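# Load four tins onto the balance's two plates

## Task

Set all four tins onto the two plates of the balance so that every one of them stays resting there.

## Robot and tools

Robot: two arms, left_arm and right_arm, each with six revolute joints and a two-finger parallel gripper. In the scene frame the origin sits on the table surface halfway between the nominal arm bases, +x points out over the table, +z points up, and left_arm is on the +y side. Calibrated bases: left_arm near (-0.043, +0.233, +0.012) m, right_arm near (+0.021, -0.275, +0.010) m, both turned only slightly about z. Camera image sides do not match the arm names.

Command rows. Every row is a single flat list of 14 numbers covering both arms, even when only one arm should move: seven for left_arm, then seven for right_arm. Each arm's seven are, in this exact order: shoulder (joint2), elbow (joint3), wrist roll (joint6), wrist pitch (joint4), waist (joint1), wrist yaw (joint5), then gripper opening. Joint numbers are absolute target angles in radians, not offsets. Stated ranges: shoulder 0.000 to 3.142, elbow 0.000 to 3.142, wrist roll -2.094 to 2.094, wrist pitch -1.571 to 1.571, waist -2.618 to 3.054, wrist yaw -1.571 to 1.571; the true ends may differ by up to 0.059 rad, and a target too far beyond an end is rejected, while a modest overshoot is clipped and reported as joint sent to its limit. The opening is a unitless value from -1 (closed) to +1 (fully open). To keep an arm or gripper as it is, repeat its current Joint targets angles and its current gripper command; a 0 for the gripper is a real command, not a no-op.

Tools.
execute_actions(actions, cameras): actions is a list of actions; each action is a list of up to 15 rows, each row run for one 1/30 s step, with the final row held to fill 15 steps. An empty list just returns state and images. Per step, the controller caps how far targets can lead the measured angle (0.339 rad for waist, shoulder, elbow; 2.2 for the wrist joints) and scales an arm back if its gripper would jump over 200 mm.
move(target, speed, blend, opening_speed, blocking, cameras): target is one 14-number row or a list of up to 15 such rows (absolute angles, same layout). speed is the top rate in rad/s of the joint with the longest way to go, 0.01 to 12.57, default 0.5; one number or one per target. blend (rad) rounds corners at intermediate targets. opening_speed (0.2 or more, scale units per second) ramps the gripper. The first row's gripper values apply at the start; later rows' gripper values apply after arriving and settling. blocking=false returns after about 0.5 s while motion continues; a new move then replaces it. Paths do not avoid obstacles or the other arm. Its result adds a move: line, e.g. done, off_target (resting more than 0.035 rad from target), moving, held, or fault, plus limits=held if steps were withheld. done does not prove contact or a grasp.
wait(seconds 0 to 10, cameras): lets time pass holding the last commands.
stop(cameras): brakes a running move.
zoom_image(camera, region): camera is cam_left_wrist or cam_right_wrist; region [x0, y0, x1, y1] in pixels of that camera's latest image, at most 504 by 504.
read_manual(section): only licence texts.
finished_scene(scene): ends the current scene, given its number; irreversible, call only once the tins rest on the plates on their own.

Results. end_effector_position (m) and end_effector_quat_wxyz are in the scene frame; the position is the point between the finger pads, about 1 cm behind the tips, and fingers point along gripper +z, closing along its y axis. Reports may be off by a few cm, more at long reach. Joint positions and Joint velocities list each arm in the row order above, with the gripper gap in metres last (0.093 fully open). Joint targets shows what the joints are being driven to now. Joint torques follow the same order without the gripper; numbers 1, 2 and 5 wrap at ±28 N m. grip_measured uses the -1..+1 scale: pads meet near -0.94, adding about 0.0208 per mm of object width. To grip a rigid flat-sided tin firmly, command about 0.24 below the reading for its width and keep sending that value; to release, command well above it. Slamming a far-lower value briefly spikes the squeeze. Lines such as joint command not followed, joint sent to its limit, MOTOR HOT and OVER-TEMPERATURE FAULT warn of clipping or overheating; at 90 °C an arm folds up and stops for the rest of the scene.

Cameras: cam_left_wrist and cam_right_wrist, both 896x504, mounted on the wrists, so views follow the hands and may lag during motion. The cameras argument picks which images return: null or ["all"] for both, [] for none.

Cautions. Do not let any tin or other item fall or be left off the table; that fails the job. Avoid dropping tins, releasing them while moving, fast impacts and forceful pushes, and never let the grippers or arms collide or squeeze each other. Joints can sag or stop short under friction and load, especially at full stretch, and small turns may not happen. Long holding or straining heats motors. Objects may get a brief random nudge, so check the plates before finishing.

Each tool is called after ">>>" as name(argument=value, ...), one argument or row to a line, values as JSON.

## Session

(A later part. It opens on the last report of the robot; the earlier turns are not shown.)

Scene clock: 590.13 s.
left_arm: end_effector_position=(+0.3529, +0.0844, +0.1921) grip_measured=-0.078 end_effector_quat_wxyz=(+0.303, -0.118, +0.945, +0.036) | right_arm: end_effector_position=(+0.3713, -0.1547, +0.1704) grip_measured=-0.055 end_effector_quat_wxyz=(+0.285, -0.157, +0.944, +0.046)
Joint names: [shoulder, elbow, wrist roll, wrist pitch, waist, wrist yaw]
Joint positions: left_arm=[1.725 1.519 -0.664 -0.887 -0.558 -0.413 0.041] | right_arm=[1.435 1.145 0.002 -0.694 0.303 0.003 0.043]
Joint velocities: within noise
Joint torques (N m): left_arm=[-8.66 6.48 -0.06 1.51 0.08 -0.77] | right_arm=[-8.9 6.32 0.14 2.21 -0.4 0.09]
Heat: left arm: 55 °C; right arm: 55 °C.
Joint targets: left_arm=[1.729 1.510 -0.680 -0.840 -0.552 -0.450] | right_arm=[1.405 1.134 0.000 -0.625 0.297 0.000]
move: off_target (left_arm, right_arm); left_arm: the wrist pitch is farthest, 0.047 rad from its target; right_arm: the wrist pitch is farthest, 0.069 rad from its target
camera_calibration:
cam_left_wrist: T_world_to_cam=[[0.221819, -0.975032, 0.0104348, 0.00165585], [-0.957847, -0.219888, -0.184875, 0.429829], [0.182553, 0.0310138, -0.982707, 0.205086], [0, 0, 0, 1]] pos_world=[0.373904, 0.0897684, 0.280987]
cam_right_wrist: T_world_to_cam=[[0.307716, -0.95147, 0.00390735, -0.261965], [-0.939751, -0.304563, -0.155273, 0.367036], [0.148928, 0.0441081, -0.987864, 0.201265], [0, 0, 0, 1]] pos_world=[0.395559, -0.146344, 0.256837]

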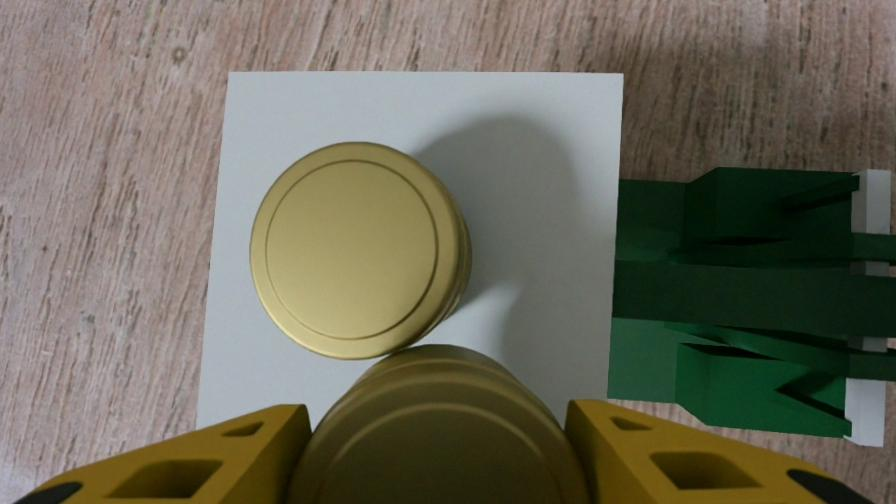

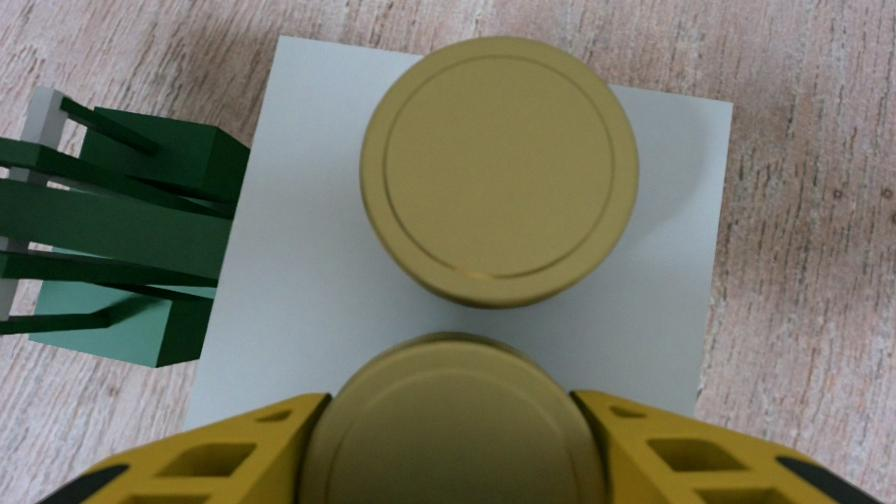

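>>> move(
  target=[1.729,1.46,-0.68,-0.79,-0.532,-0.465,-0.3,1.405,1.134,0,-0.625,0.297,0,-0.3],
  speed=0.2,
)

Scene clock: 612.40 s.
left_arm: end_effector_position=(+0.3597, +0.0930, +0.1848) grip_measured=-0.078 end_effector_quat_wxyz=(+0.315, -0.130, +0.939, +0.043) | right_arm: end_effector_position=(+0.3732, -0.1540, +0.1755) grip_measured=-0.055 end_effector_quat_wxyz=(+0.296, -0.157, +0.941, +0.048)
Joint names: [shoulder, elbow, wrist roll, wrist pitch, waist, wrist yaw]
Joint positions: left_arm=[1.725 1.477 -0.664 -0.827 -0.541 -0.436 0.041] | right_arm=[1.425 1.145 0.002 -0.682 0.303 0.003 0.043]
Joint velocities: within noise
Joint torques (N m): left_arm=[-8.66 5.68 -0.04 1.46 0.24 -0.69] | right_arm=[-7.73 6.15 0.11 2.13 -0.31 0.17]
Heat: left arm: 53 °C; right arm: 55 °C.
Joint targets: left_arm=[1.729 1.460 -0.680 -0.790 -0.532 -0.464] | right_arm=[1.405 1.134 0.000 -0.624 0.297 0.000]
move: off_target (left_arm, right_arm); left_arm: the wrist pitch is farthest, 0.037 rad from its target; right_arm: the wrist pitch is farthest, 0.057 rad from its target
camera_calibration:
cam_left_wrist: T_world_to_cam=[[0.24915, -0.968435, 0.00765885, -0.00133227], [-0.946212, -0.245103, -0.211203, 0.439964], [0.206413, 0.0453742, -0.977412, 0.185532], [0, 0, 0, 1]] pos_world=[0.378335, 0.0981279, 0.274273]
cam_right_wrist: T_world_to_cam=[[0.307682, -0.951483, 0.00342713, -0.261849], [-0.936252, -0.303394, -0.177153, 0.372475], [0.169598, 0.0512981, -0.984177, 0.198822], [0, 0, 0, 1]] pos_world=[0.395577, -0.146337, 0.262559]

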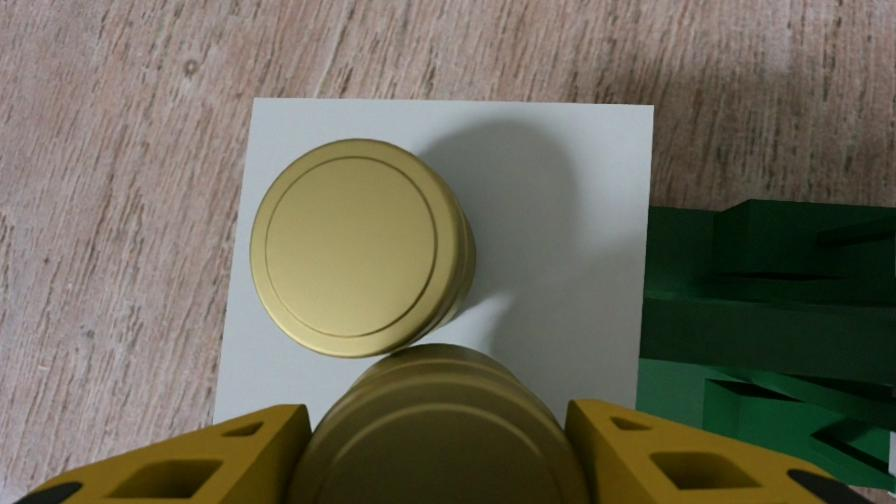

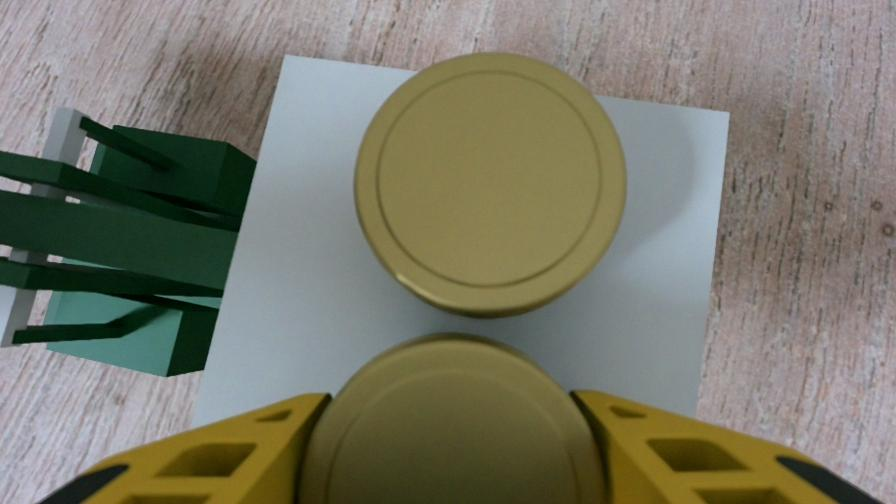

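>>> move(
  target=[
    [1.729,1.505,-0.68,-0.82,-0.532,-0.465,-0.3,1.405,1.134,0,-0.625,0.297,0,-0.3],
    [1.785,1.565,-0.615,-0.81,-0.455,-0.39,-0.3,1.405,1.134,0,-0.625,0.297,0,-0.3],
  ],
  speed=0.15,
)

Scene clock: 629.00 s.
left_arm: end_effector_position=(+0.3785, +0.1151, +0.1758) grip_measured=-0.078 end_effector_quat_wxyz=(+0.299, -0.145, +0.942, +0.048) | right_arm: end_effector_position=(+0.3732, -0.1540, +0.1755) grip_measured=-0.055 end_effector_quat_wxyz=(+0.296, -0.157, +0.941, +0.048)
Joint names: [shoulder, elbow, wrist roll, wrist pitch, waist, wrist yaw]
Joint positions: left_arm=[1.777 1.517 -0.628 -0.826 -0.461 -0.396 0.041] | right_arm=[1.425 1.145 0.002 -0.682 0.303 0.003 0.043]
Joint velocities: within noise
Joint torques (N m): left_arm=[-8.8 11.55 0.16 1.26 0.01 -0.24] | right_arm=[-7.68 6.16 0.11 2.13 -0.54 0.17]
Heat: left arm: 52 °C; right arm: 54 °C.
Joint targets: left_arm=[1.785 1.565 -0.616 -0.809 -0.455 -0.391] | right_arm=[1.405 1.134 0.000 -0.625 0.297 0.000]
move: off_target (left_arm, right_arm); left_arm: the elbow is farthest, 0.048 rad from its target; right_arm: the wrist pitch is farthest, 0.057 rad from its target
camera_calibration:
cam_left_wrist: T_world_to_cam=[[0.279862, -0.960027, 0.00500192, 0.00328661], [-0.944116, -0.276161, -0.179943, 0.45845], [0.174131, 0.0456367, -0.983664, 0.185141], [0, 0, 0, 1]] pos_world=[0.399672, 0.121312, 0.264595]
cam_right_wrist: T_world_to_cam=[[0.307682, -0.951483, 0.00342713, -0.261849], [-0.936252, -0.303394, -0.177153, 0.372475], [0.169598, 0.0512981, -0.984177, 0.198822], [0, 0, 0, 1]] pos_world=[0.395577, -0.146337, 0.262559]

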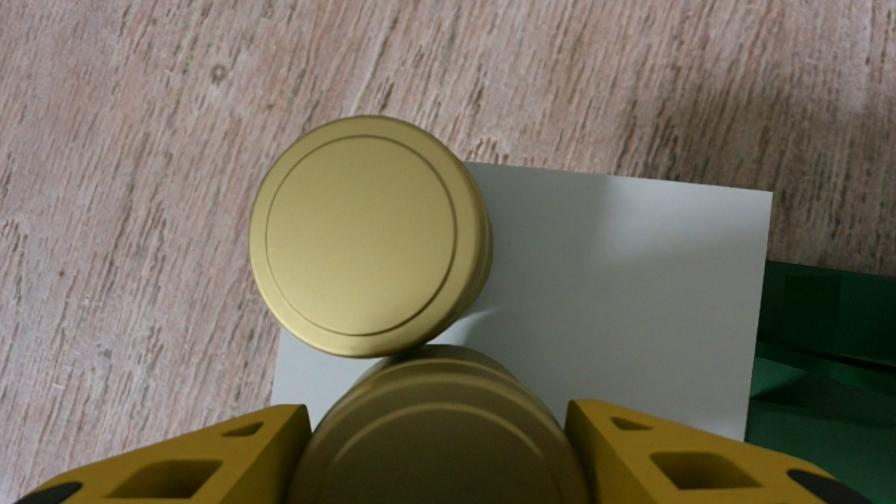

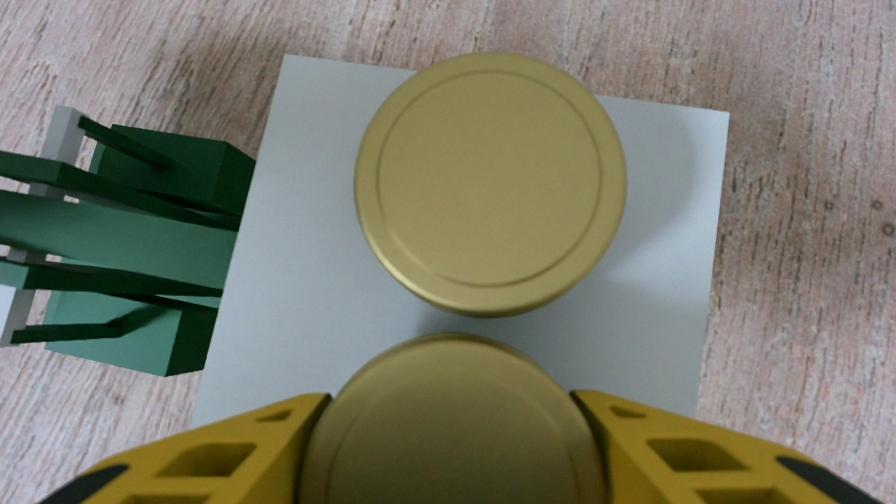

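>>> move(
  target=[
    [1.785,1.62,-0.615,-0.86,-0.455,-0.39,-0.3,1.405,1.134,0,-0.625,0.297,0,-0.3],
    [1.895,1.778,-0.615,-0.915,-0.51,-0.39,-0.3,1.405,1.18,0,-0.67,0.297,0,-0.3],
    [1.895,1.778,-0.615,-0.915,-0.51,-0.39,-0.3,1.405,1.18,0,-0.67,0.252,0,-0.3],
  ],
  speed=0.25,
)

Scene clock: 662.77 s.
left_arm: end_effector_position=(+0.4043, +0.0796, +0.1991) grip_measured=-0.078 end_effector_quat_wxyz=(+0.316, -0.126, +0.940, +0.028) | right_arm: end_effector_position=(+0.3787, -0.1716, +0.1755) grip_measured=-0.055 end_effector_quat_wxyz=(+0.297, -0.133, +0.945, +0.041)
Joint names: [shoulder, elbow, wrist roll, wrist pitch, waist, wrist yaw]
Joint positions: left_arm=[1.886 1.729 -0.626 -0.887 -0.506 -0.393 0.041] | right_arm=[1.425 1.145 0.002 -0.682 0.254 0.003 0.043]
Joint velocities: within noise
Joint torques (N m): left_arm=[-9.85 11.6 0.2 0.94 -0.75 -0.26] | right_arm=[-7.6 10.45 0.07 1.71 -0.08 0.16]
Heat: left arm: 56 °C; right arm: 54 °C.
Joint targets: left_arm=[1.895 1.778 -0.615 -0.916 -0.510 -0.389] | right_arm=[1.405 1.180 0.000 -0.670 0.252 0.000]
move: off_target (left_arm); left_arm: the elbow is farthest, 0.049 rad from its target
camera_calibration:
cam_left_wrist: T_world_to_cam=[[0.23268, -0.971974, 0.0335679, -0.0237388], [-0.949192, -0.234476, -0.209895, 0.481941], [0.211884, 0.0169762, -0.977147, 0.190856], [0, 0, 0, 1]] pos_world=[0.422538, 0.0866898, 0.288449]
cam_right_wrist: T_world_to_cam=[[0.260094, -0.965577, 0.00350037, -0.264746], [-0.950145, -0.256579, -0.177177, 0.385615], [0.171976, 0.0427567, -0.984173, 0.196419], [0, 0, 0, 1]] pos_world=[0.401469, -0.165091, 0.262559]

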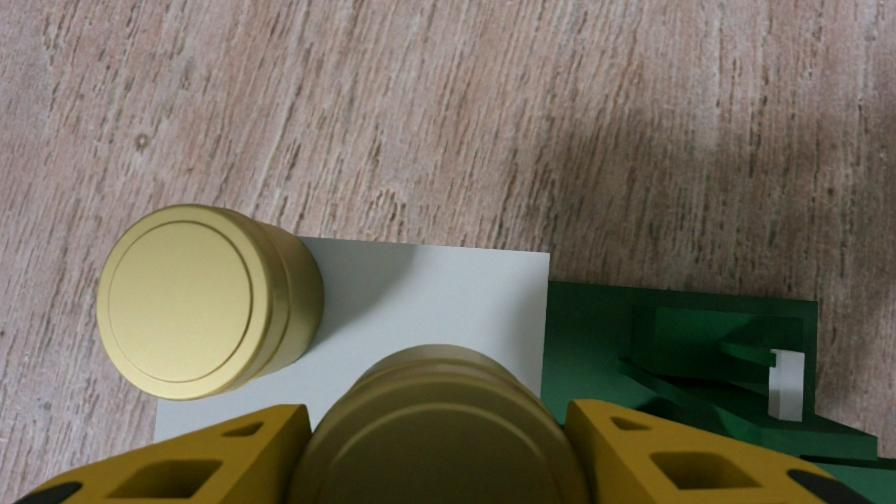

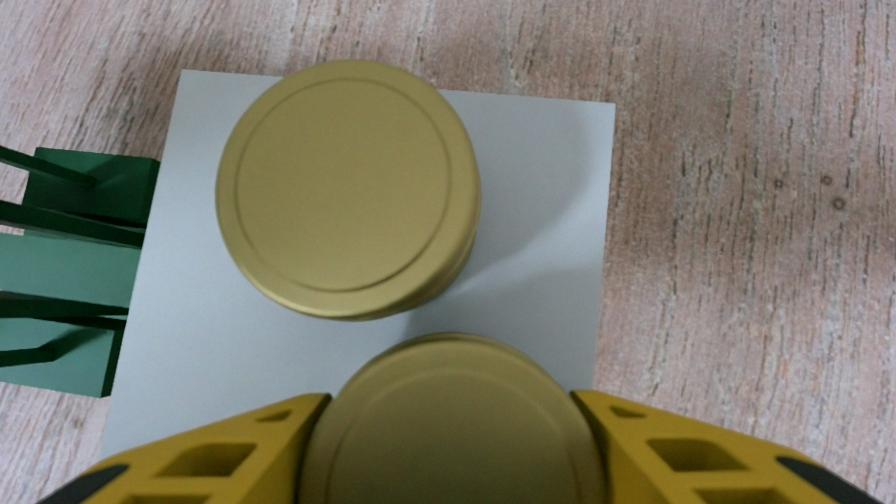

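>>> zoom_image(
  camera="cam_left_wrist",
  region=[60, 180, 460, 440],
)

Scaled by 1.260 from the camera's 896x504 image, which has a finer 1280x720 frame.

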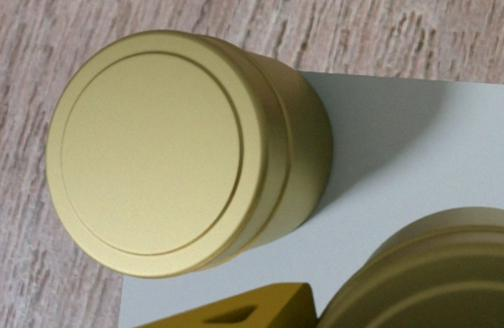

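>>> move(
  target=[1.85,1.532,-0.615,-0.70,-0.51,-0.39,-0.3,1.405,1.18,0,-0.67,0.274,0,-0.3],
  speed=0.2,
)

Scene clock: 708.07 s.
left_arm: end_effector_position=(+0.3978, +0.0831, +0.1668) grip_measured=-0.078 end_effector_quat_wxyz=(+0.316, -0.126, +0.940, +0.029) | right_arm: end_effector_position=(+0.3782, -0.1674, +0.1806) grip_measured=-0.055 end_effector_quat_wxyz=(+0.303, -0.139, +0.942, +0.042)
Joint names: [shoulder, elbow, wrist roll, wrist pitch, waist, wrist yaw]
Joint positions: left_arm=[1.855 1.562 -0.625 -0.751 -0.506 -0.395 0.041] | right_arm=[1.417 1.15 0 -0.682 0.266 0.006 0.043]
Joint velocities: within noise
Joint torques (N m): left_arm=[-10.95 4.75 0.19 1.66 -0.75 -0.26] | right_arm=[-6.84 9.7 0.09 1.69 0.66 0.15]
Heat: left arm: 57 °C; right arm: 53 °C.
Joint targets: left_arm=[1.850 1.532 -0.614 -0.699 -0.510 -0.391] | right_arm=[1.405 1.180 -0.002 -0.670 0.274 0.001]
move: off_target (left_arm); left_arm: the wrist pitch is farthest, 0.051 rad from its target
camera_calibration:
cam_left_wrist: T_world_to_cam=[[0.232268, -0.972154, 0.0311063, -0.0171208], [-0.949383, -0.233549, -0.210062, 0.469805], [0.211478, 0.0192591, -0.977193, 0.160593], [0, 0, 0, 1]] pos_world=[0.41604, 0.0899857, 0.256151]
cam_right_wrist: T_world_to_cam=[[0.271641, -0.962376, 0.00659765, -0.264943], [-0.944396, -0.267873, -0.190682, 0.385422], [0.185276, 0.0455664, -0.98163, 0.19634], [0, 0, 0, 1]] pos_world=[0.399583, -0.160677, 0.267974]

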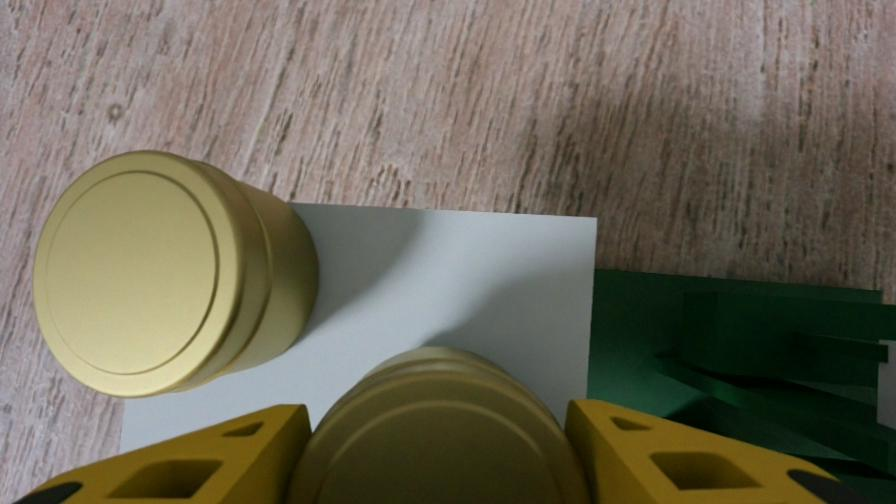

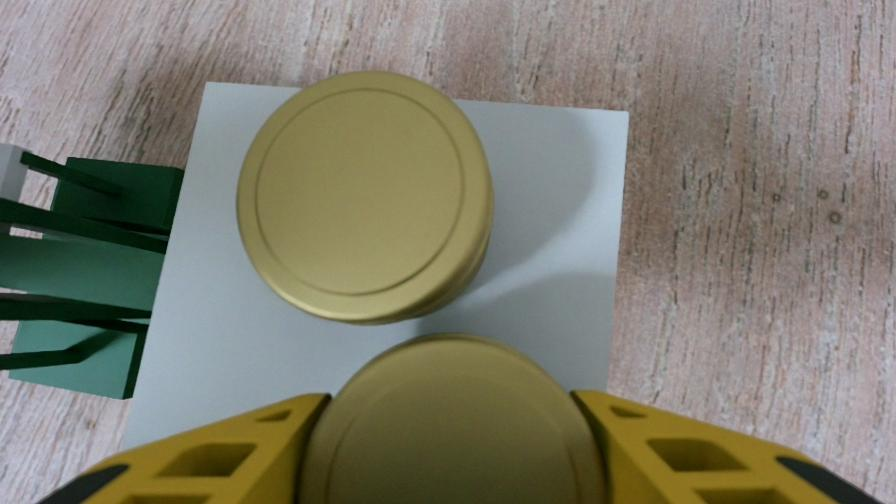

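>>> move(
  target=[1.85,1.492,-0.615,-0.665,-0.51,-0.39,-0.3,1.405,1.125,0,-0.63,0.274,0,-0.3],
  speed=0.15,
)

Scene clock: 720.30 s.
left_arm: end_effector_position=(+0.3974, +0.0841, +0.1652) grip_measured=-0.078 end_effector_quat_wxyz=(+0.324, -0.128, +0.937, +0.027) | right_arm: end_effector_position=(+0.3800, -0.1660, +0.1840) grip_measured=-0.055 end_effector_quat_wxyz=(+0.311, -0.140, +0.939, +0.044)
Joint names: [shoulder, elbow, wrist roll, wrist pitch, waist, wrist yaw]
Joint positions: left_arm=[1.84 1.526 -0.625 -0.712 -0.506 -0.399 0.041] | right_arm=[1.412 1.15 0 -0.67 0.269 0.006 0.043]
Joint velocities: within noise
Joint torques (N m): left_arm=[-9.35 4.4 0.18 1.64 -0.73 -0.19] | right_arm=[-6.26 4.94 0.12 1.98 0.44 0.1]
Heat: left arm: 56 °C; right arm: 53 °C.
Joint targets: left_arm=[1.850 1.492 -0.615 -0.666 -0.510 -0.390] | right_arm=[1.405 1.125 0.000 -0.630 0.274 0.000]
move: off_target (left_arm, right_arm); left_arm: the wrist pitch is farthest, 0.047 rad from its target; right_arm: the wrist pitch is farthest, 0.040 rad from its target
camera_calibration:
cam_left_wrist: T_world_to_cam=[[0.23384, -0.971459, 0.0398298, -0.0181033], [-0.944923, -0.23672, -0.226019, 0.470552], [0.228996, 0.0152162, -0.973308, 0.151809], [0, 0, 0, 1]] pos_world=[0.414105, 0.0914923, 0.254832]
cam_right_wrist: T_world_to_cam=[[0.273732, -0.961786, 0.00620705, -0.264747], [-0.94058, -0.269033, -0.207196, 0.389566], [0.200948, 0.0508779, -0.97828, 0.193534], [0, 0, 0, 1]] pos_world=[0.399997, -0.159671, 0.271691]

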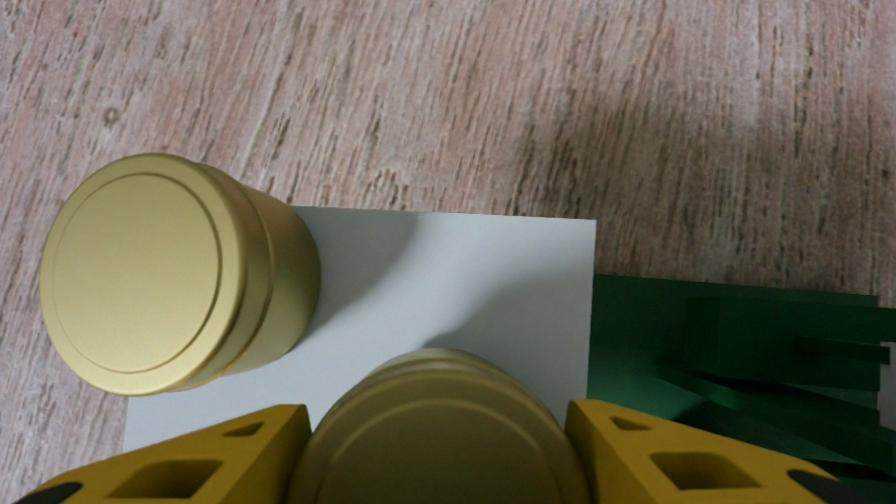

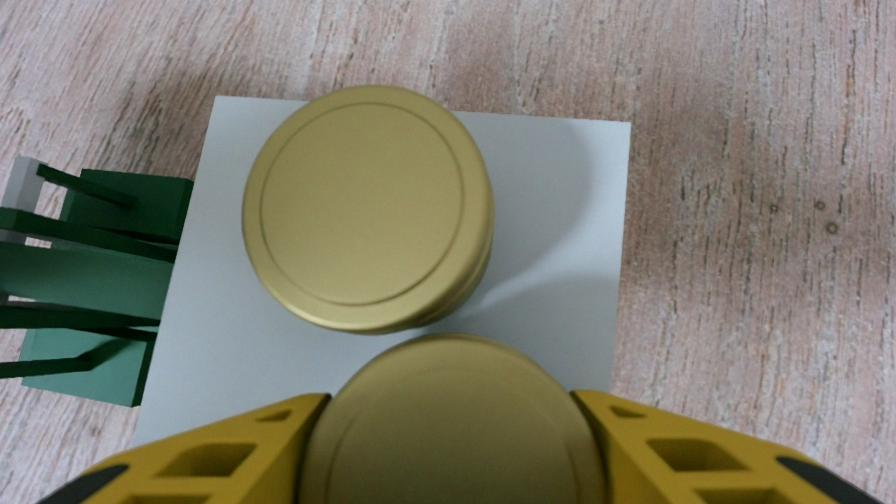

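>>> move(
  target=[1.85,1.462,-0.615,-0.635,-0.51,-0.39,-0.3,1.405,1.09,0,-0.595,0.274,0,-0.3],
  speed=0.15,
)

Scene clock: 731.07 s.
left_arm: end_effector_position=(+0.3973, +0.0847, +0.1672) grip_measured=-0.079 end_effector_quat_wxyz=(+0.333, -0.130, +0.934, +0.022) | right_arm: end_effector_position=(+0.3812, -0.1659, +0.1788) grip_measured=-0.055 end_effector_quat_wxyz=(+0.318, -0.139, +0.937, +0.044)
Joint names: [shoulder, elbow, wrist roll, wrist pitch, waist, wrist yaw]
Joint positions: left_arm=[1.823 1.502 -0.625 -0.683 -0.506 -0.402 0.041] | right_arm=[1.407 1.117 0 -0.627 0.269 0.008 0.043]
Joint velocities: within noise
Joint torques (N m): left_arm=[-7.56 3.93 0.18 1.7 -0.73 -0.16] | right_arm=[-5.82 4.85 0.11 1.96 0.59 0.1]
Heat: left arm: 54 °C; right arm: 52 °C.
Joint targets: left_arm=[1.850 1.462 -0.615 -0.635 -0.510 -0.390] | right_arm=[1.405 1.090 0.000 -0.595 0.274 0.000]
move: off_target (left_arm); left_arm: the wrist pitch is farthest, 0.048 rad from its target
camera_calibration:
cam_left_wrist: T_world_to_cam=[[0.23446, -0.970748, 0.0517379, -0.0199462], [-0.939747, -0.239951, -0.243516, 0.472186], [0.248807, 0.00847414, -0.968516, 0.145677], [0, 0, 0, 1]] pos_world=[0.412166, 0.0927042, 0.257107]
cam_right_wrist: T_world_to_cam=[[0.272755, -0.962057, 0.00712861, -0.264782], [-0.937727, -0.267499, -0.221614, 0.391368], [0.215113, 0.0537617, -0.975108, 0.182734], [0, 0, 0, 1]] pos_world=[0.399908, -0.159869, 0.266806]

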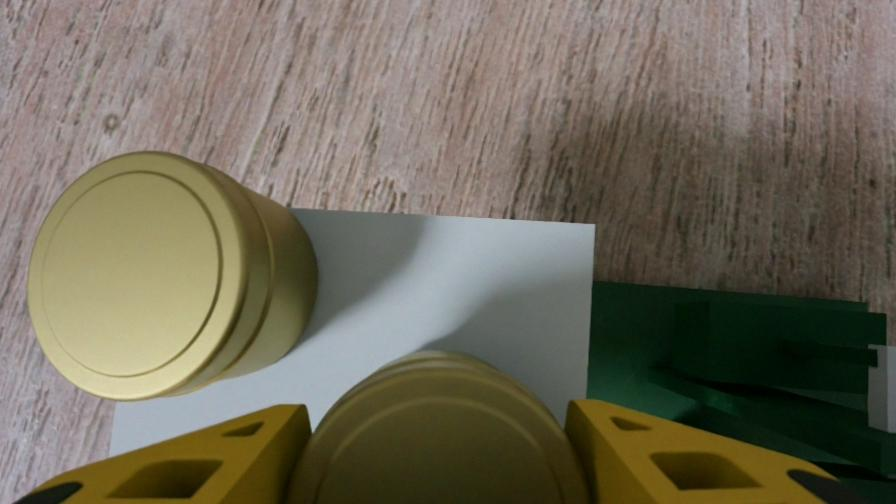

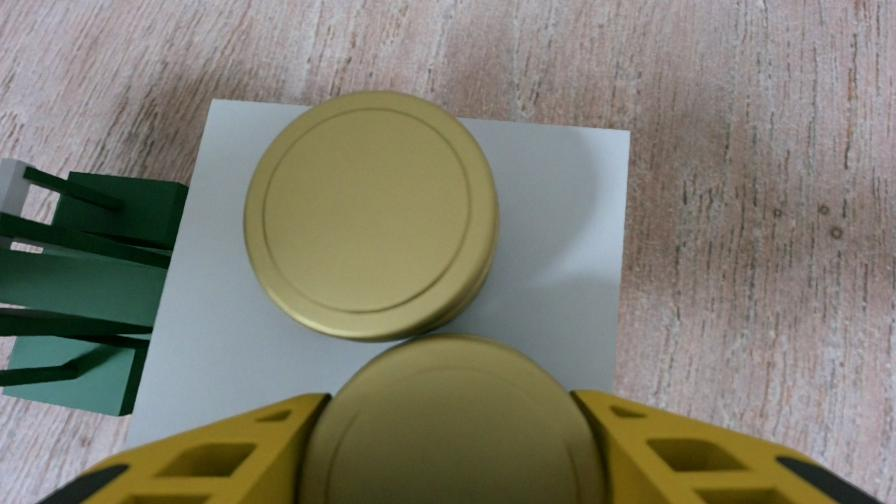

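>>> move(
  target=[1.835,1.49,-0.615,-0.645,-0.51,-0.39,-0.3,1.405,1.068,0,-0.575,0.274,0,-0.3],
  speed=0.15,
)

Scene clock: 747.67 s.
left_arm: end_effector_position=(+0.3970, +0.0849, +0.1698) grip_measured=-0.079 end_effector_quat_wxyz=(+0.336, -0.130, +0.933, +0.021) | right_arm: end_effector_position=(+0.3813, -0.1664, +0.1738) grip_measured=-0.055 end_effector_quat_wxyz=(+0.320, -0.139, +0.936, +0.043)
Joint names: [shoulder, elbow, wrist roll, wrist pitch, waist, wrist yaw]
Joint positions: left_arm=[1.817 1.501 -0.625 -0.683 -0.506 -0.402 0.041] | right_arm=[1.406 1.094 0 -0.602 0.269 0.011 0.043]
Joint velocities: within noise
Joint torques (N m): left_arm=[-8.36 6.41 0.19 1.62 -0.72 -0.15] | right_arm=[-5.93 5.01 0.1 1.88 0.68 0.04]
Heat: left arm: 53 °C; right arm: 51 °C.
Joint targets: left_arm=[1.835 1.490 -0.615 -0.645 -0.510 -0.390] | right_arm=[1.405 1.068 0.000 -0.575 0.274 0.000]
move: off_target (left_arm); left_arm: the wrist pitch is farthest, 0.038 rad from its target
camera_calibration:
cam_left_wrist: T_world_to_cam=[[0.234206, -0.970605, 0.0554444, -0.0203693], [-0.938478, -0.240605, -0.247727, 0.472786], [0.253785, 0.00598566, -0.967242, 0.14624], [0, 0, 0, 1]] pos_world=[0.411357, 0.0931088, 0.2597]
cam_right_wrist: T_world_to_cam=[[0.270962, -0.962543, 0.00955727, -0.265079], [-0.937369, -0.266108, -0.224778, 0.390899], [0.218902, 0.0519478, -0.974363, 0.176024], [0, 0, 0, 1]] pos_world=[0.399711, -0.160272, 0.26191]

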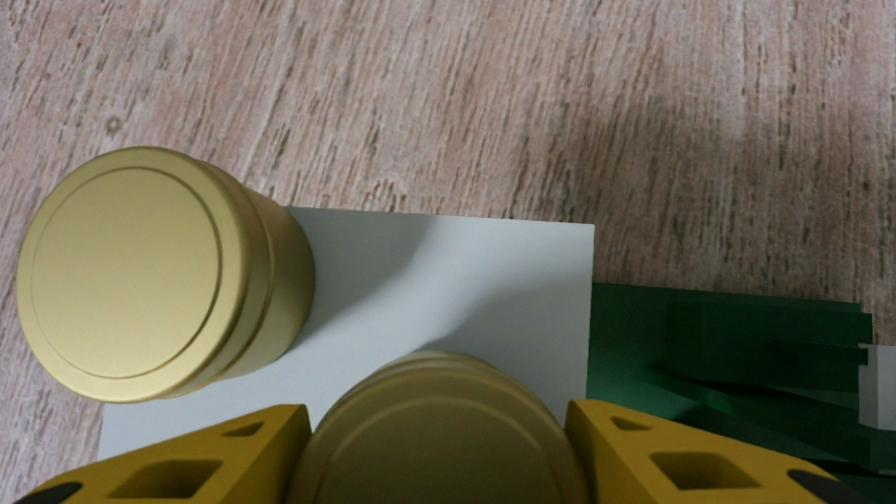

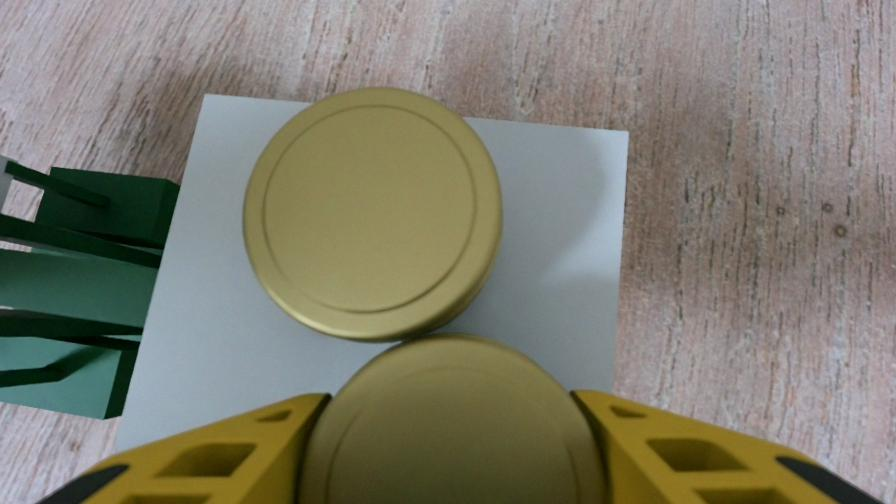

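>>> move(
  target=[1.835,1.49,-0.615,-0.645,-0.51,-0.39,0.45,1.405,1.068,0,-0.575,0.274,0,0.45],
  opening_speed=0.6,
)

Scene clock: 754.40 s.
left_arm: end_effector_position=(+0.3987, +0.0832, +0.1678) grip_measured=+0.448 end_effector_quat_wxyz=(+0.336, -0.130, +0.933, +0.018) | right_arm: end_effector_position=(+0.3789, -0.1668, +0.1686) grip_measured=+0.448 end_effector_quat_wxyz=(+0.314, -0.138, +0.938, +0.043)
Joint names: [shoulder, elbow, wrist roll, wrist pitch, waist, wrist yaw]
Joint positions: left_arm=[1.824 1.501 -0.625 -0.674 -0.506 -0.398 0.067] | right_arm=[1.406 1.08 0.002 -0.599 0.269 0.009 0.067]
Joint velocities: within noise
Joint torques (N m): left_arm=[-9.05 6.39 0.19 1.53 -0.75 -0.2] | right_arm=[-5.6 6.13 0.1 1.82 0.69 0.06]
Heat: left arm: 53 °C; right arm: 51 °C.
Joint targets: left_arm=[1.835 1.490 -0.615 -0.644 -0.510 -0.389] | right_arm=[1.405 1.068 0.002 -0.574 0.274 0.000]
move: done
camera_calibration:
cam_left_wrist: T_world_to_cam=[[0.231724, -0.970924, 0.0600917, -0.0220281], [-0.938926, -0.239388, -0.247209, 0.473422], [0.254406, 0.000862594, -0.967097, 0.144079], [0, 0, 0, 1]] pos_world=[0.412958, 0.0918195, 0.257696]
cam_right_wrist: T_world_to_cam=[[0.270721, -0.962627, 0.00764341, -0.264389], [-0.939911, -0.266032, -0.213996, 0.386634], [0.208032, 0.0507492, -0.976805, 0.175817], [0, 0, 0, 1]] pos_world=[0.398402, -0.160574, 0.256498]

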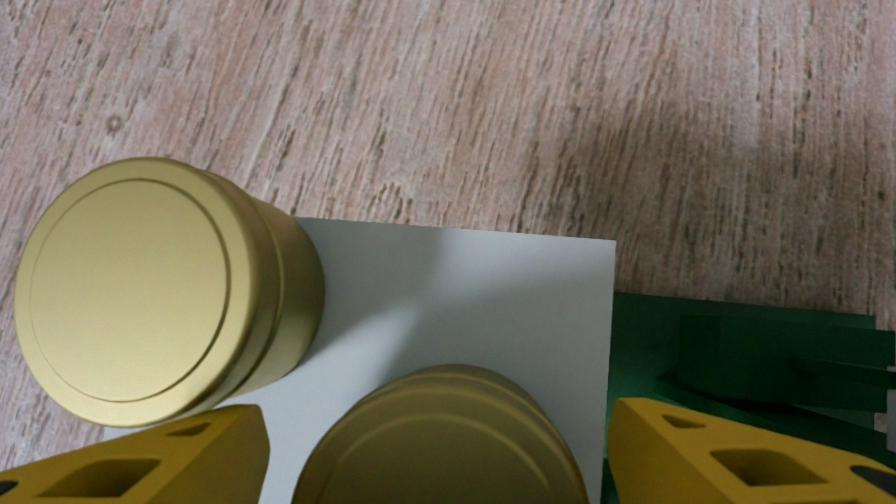

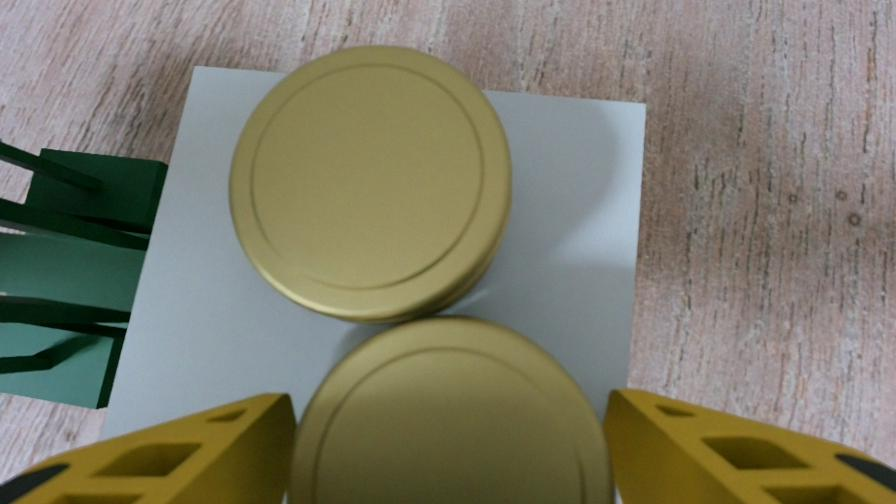

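>>> move(
  target=[
    [1.66,1.63,-0.615,-0.91,-0.51,-0.39,0.45,1.243,1.28,0,-0.9,0.274,0,0.45],
    [1.2,1.5,0,-1.1,-0.15,0,1,1.2,1.5,0,-1.1,0.15,0,1],
  ],
  speed=[0.25,0.7],
  blend=[0.05,0],
)

Scene clock: 771.47 s.
left_arm: end_effector_position=(+0.2725, +0.1990, +0.3369) grip_measured=+1.000 end_effector_quat_wxyz=(+0.396, +0.044, +0.917, -0.017) | right_arm: end_effector_position=(+0.3322, -0.2185, +0.3123) grip_measured=+1.000 end_effector_quat_wxyz=(+0.367, -0.083, +0.926, +0.030)
Joint names: [shoulder, elbow, wrist roll, wrist pitch, waist, wrist yaw]
Joint positions: left_arm=[1.206 1.513 -0.013 -1.064 -0.155 -0.017 0.093] | right_arm=[1.213 1.462 0.002 -1.066 0.155 0.008 0.093]
Joint velocities: within noise
Joint torques (N m): left_arm=[-3.95 5.71 0.22 1.27 -0.03 0.09] | right_arm=[-4.78 10.02 0.09 1.38 -0.64 0.05]
Heat: left arm: 53 °C; right arm: 52 °C.
Joint targets: left_arm=[1.200 1.500 0.000 -1.100 -0.150 -0.008] | right_arm=[1.200 1.500 0.000 -1.101 0.150 0.000]
move: off_target (left_arm, right_arm); target 2's new numbers were sent with right_arm's elbow 0.038 rad from that target; left_arm: the wrist pitch is farthest, 0.036 rad from its target; right_arm: the elbow is farthest, 0.038 rad from its target
camera_calibration:
cam_left_wrist: T_world_to_cam=[[-0.118079, -0.993004, 0.000353001, 0.229343], [-0.922424, 0.109555, -0.370313, 0.392062], [0.367684, -0.0440519, -0.928907, 0.304809], [0, 0, 0, 1]] pos_world=[0.276655, 0.198214, 0.428244]
cam_right_wrist: T_world_to_cam=[[0.159793, -0.987143, 0.00391833, -0.269943], [-0.935783, -0.15274, -0.317774, 0.415378], [0.314287, 0.0471112, -0.948158, 0.283451], [0, 0, 0, 1]] pos_world=[0.342754, -0.216381, 0.40181]

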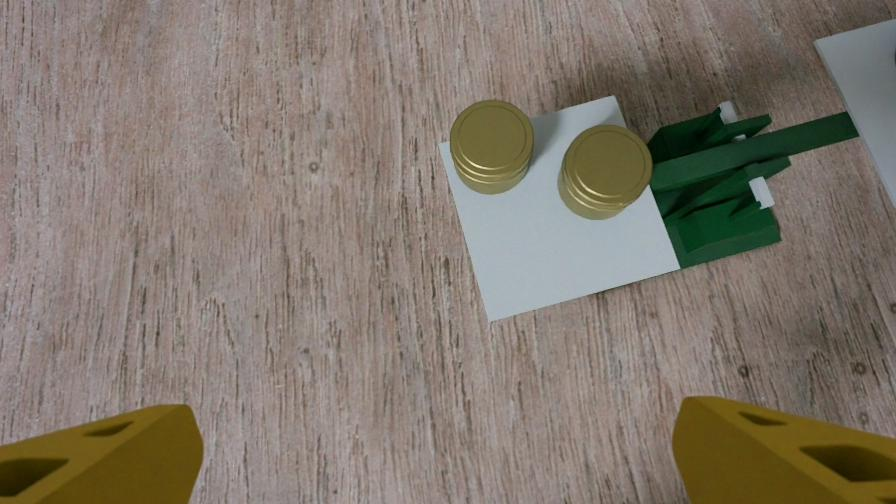

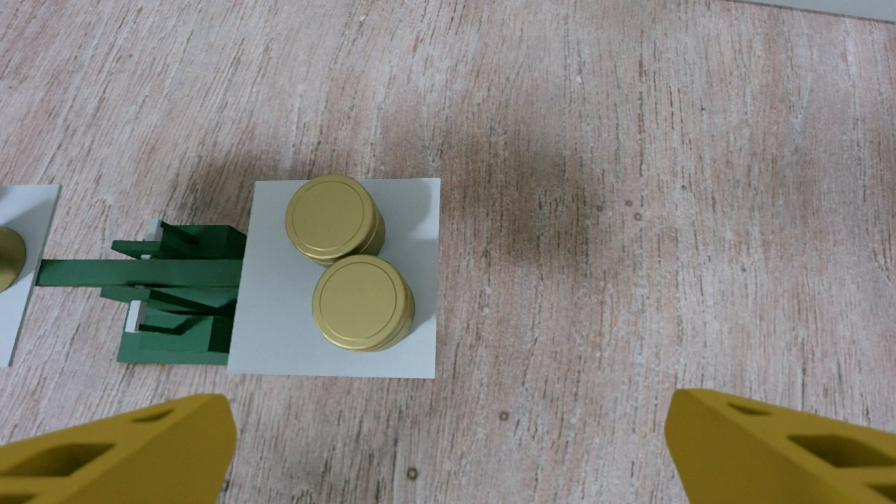

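>>> wait(
  seconds=1.5,
  cameras=["cam_left_wrist"],
)

>>> finished_scene(
  scene=1,
)

Scene clock: 778.90 s.
left_arm: end_effector_position=(+0.2725, +0.1990, +0.3369) grip_measured=+1.000 end_effector_quat_wxyz=(+0.396, +0.044, +0.917, -0.017) | right_arm: end_effector_position=(+0.3322, -0.2185, +0.3123) grip_measured=+1.000 end_effector_quat_wxyz=(+0.367, -0.083, +0.926, +0.030)
Joint names: [shoulder, elbow, wrist roll, wrist pitch, waist, wrist yaw]
Joint positions: left_arm=[1.206 1.513 -0.013 -1.064 -0.155 -0.017 0.093] | right_arm=[1.213 1.462 0.002 -1.066 0.155 0.008 0.093]
Joint velocities: within noise
Joint torques (N m): left_arm=[-3.93 5.7 0.22 1.28 -0.03 0.09] | right_arm=[-4.62 10.11 0.1 1.38 -0.4 0.09]
Heat: left arm: 53 °C; right arm: 54 °C.
Joint targets: left_arm=[1.200 1.500 0.000 -1.100 -0.150 -0.008] | right_arm=[1.200 1.500 0.000 -1.100 0.150 0.000]
Tool commands: left_gripper/opening=+1.0 right_gripper/opening=+1.0
wait: 1.50 s; at rest from the start
camera_calibration:
cam_left_wrist: T_world_to_cam=[[-0.118079, -0.993004, 0.000353001, 0.229343], [-0.922424, 0.109555, -0.370313, 0.392062], [0.367684, -0.0440519, -0.928907, 0.304809], [0, 0, 0, 1]] pos_world=[0.276655, 0.198214, 0.428244]
Images, in order (width x height): cam_left_wrist 896x504.

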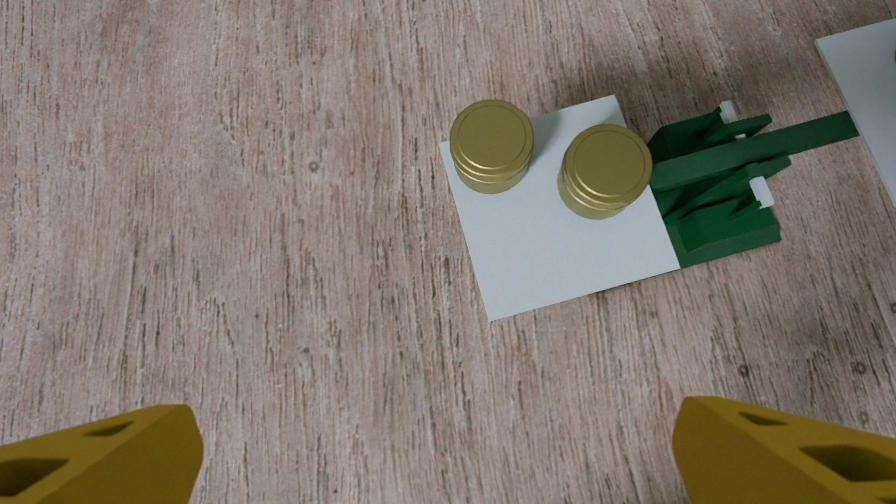

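The scene is finished: the task was done.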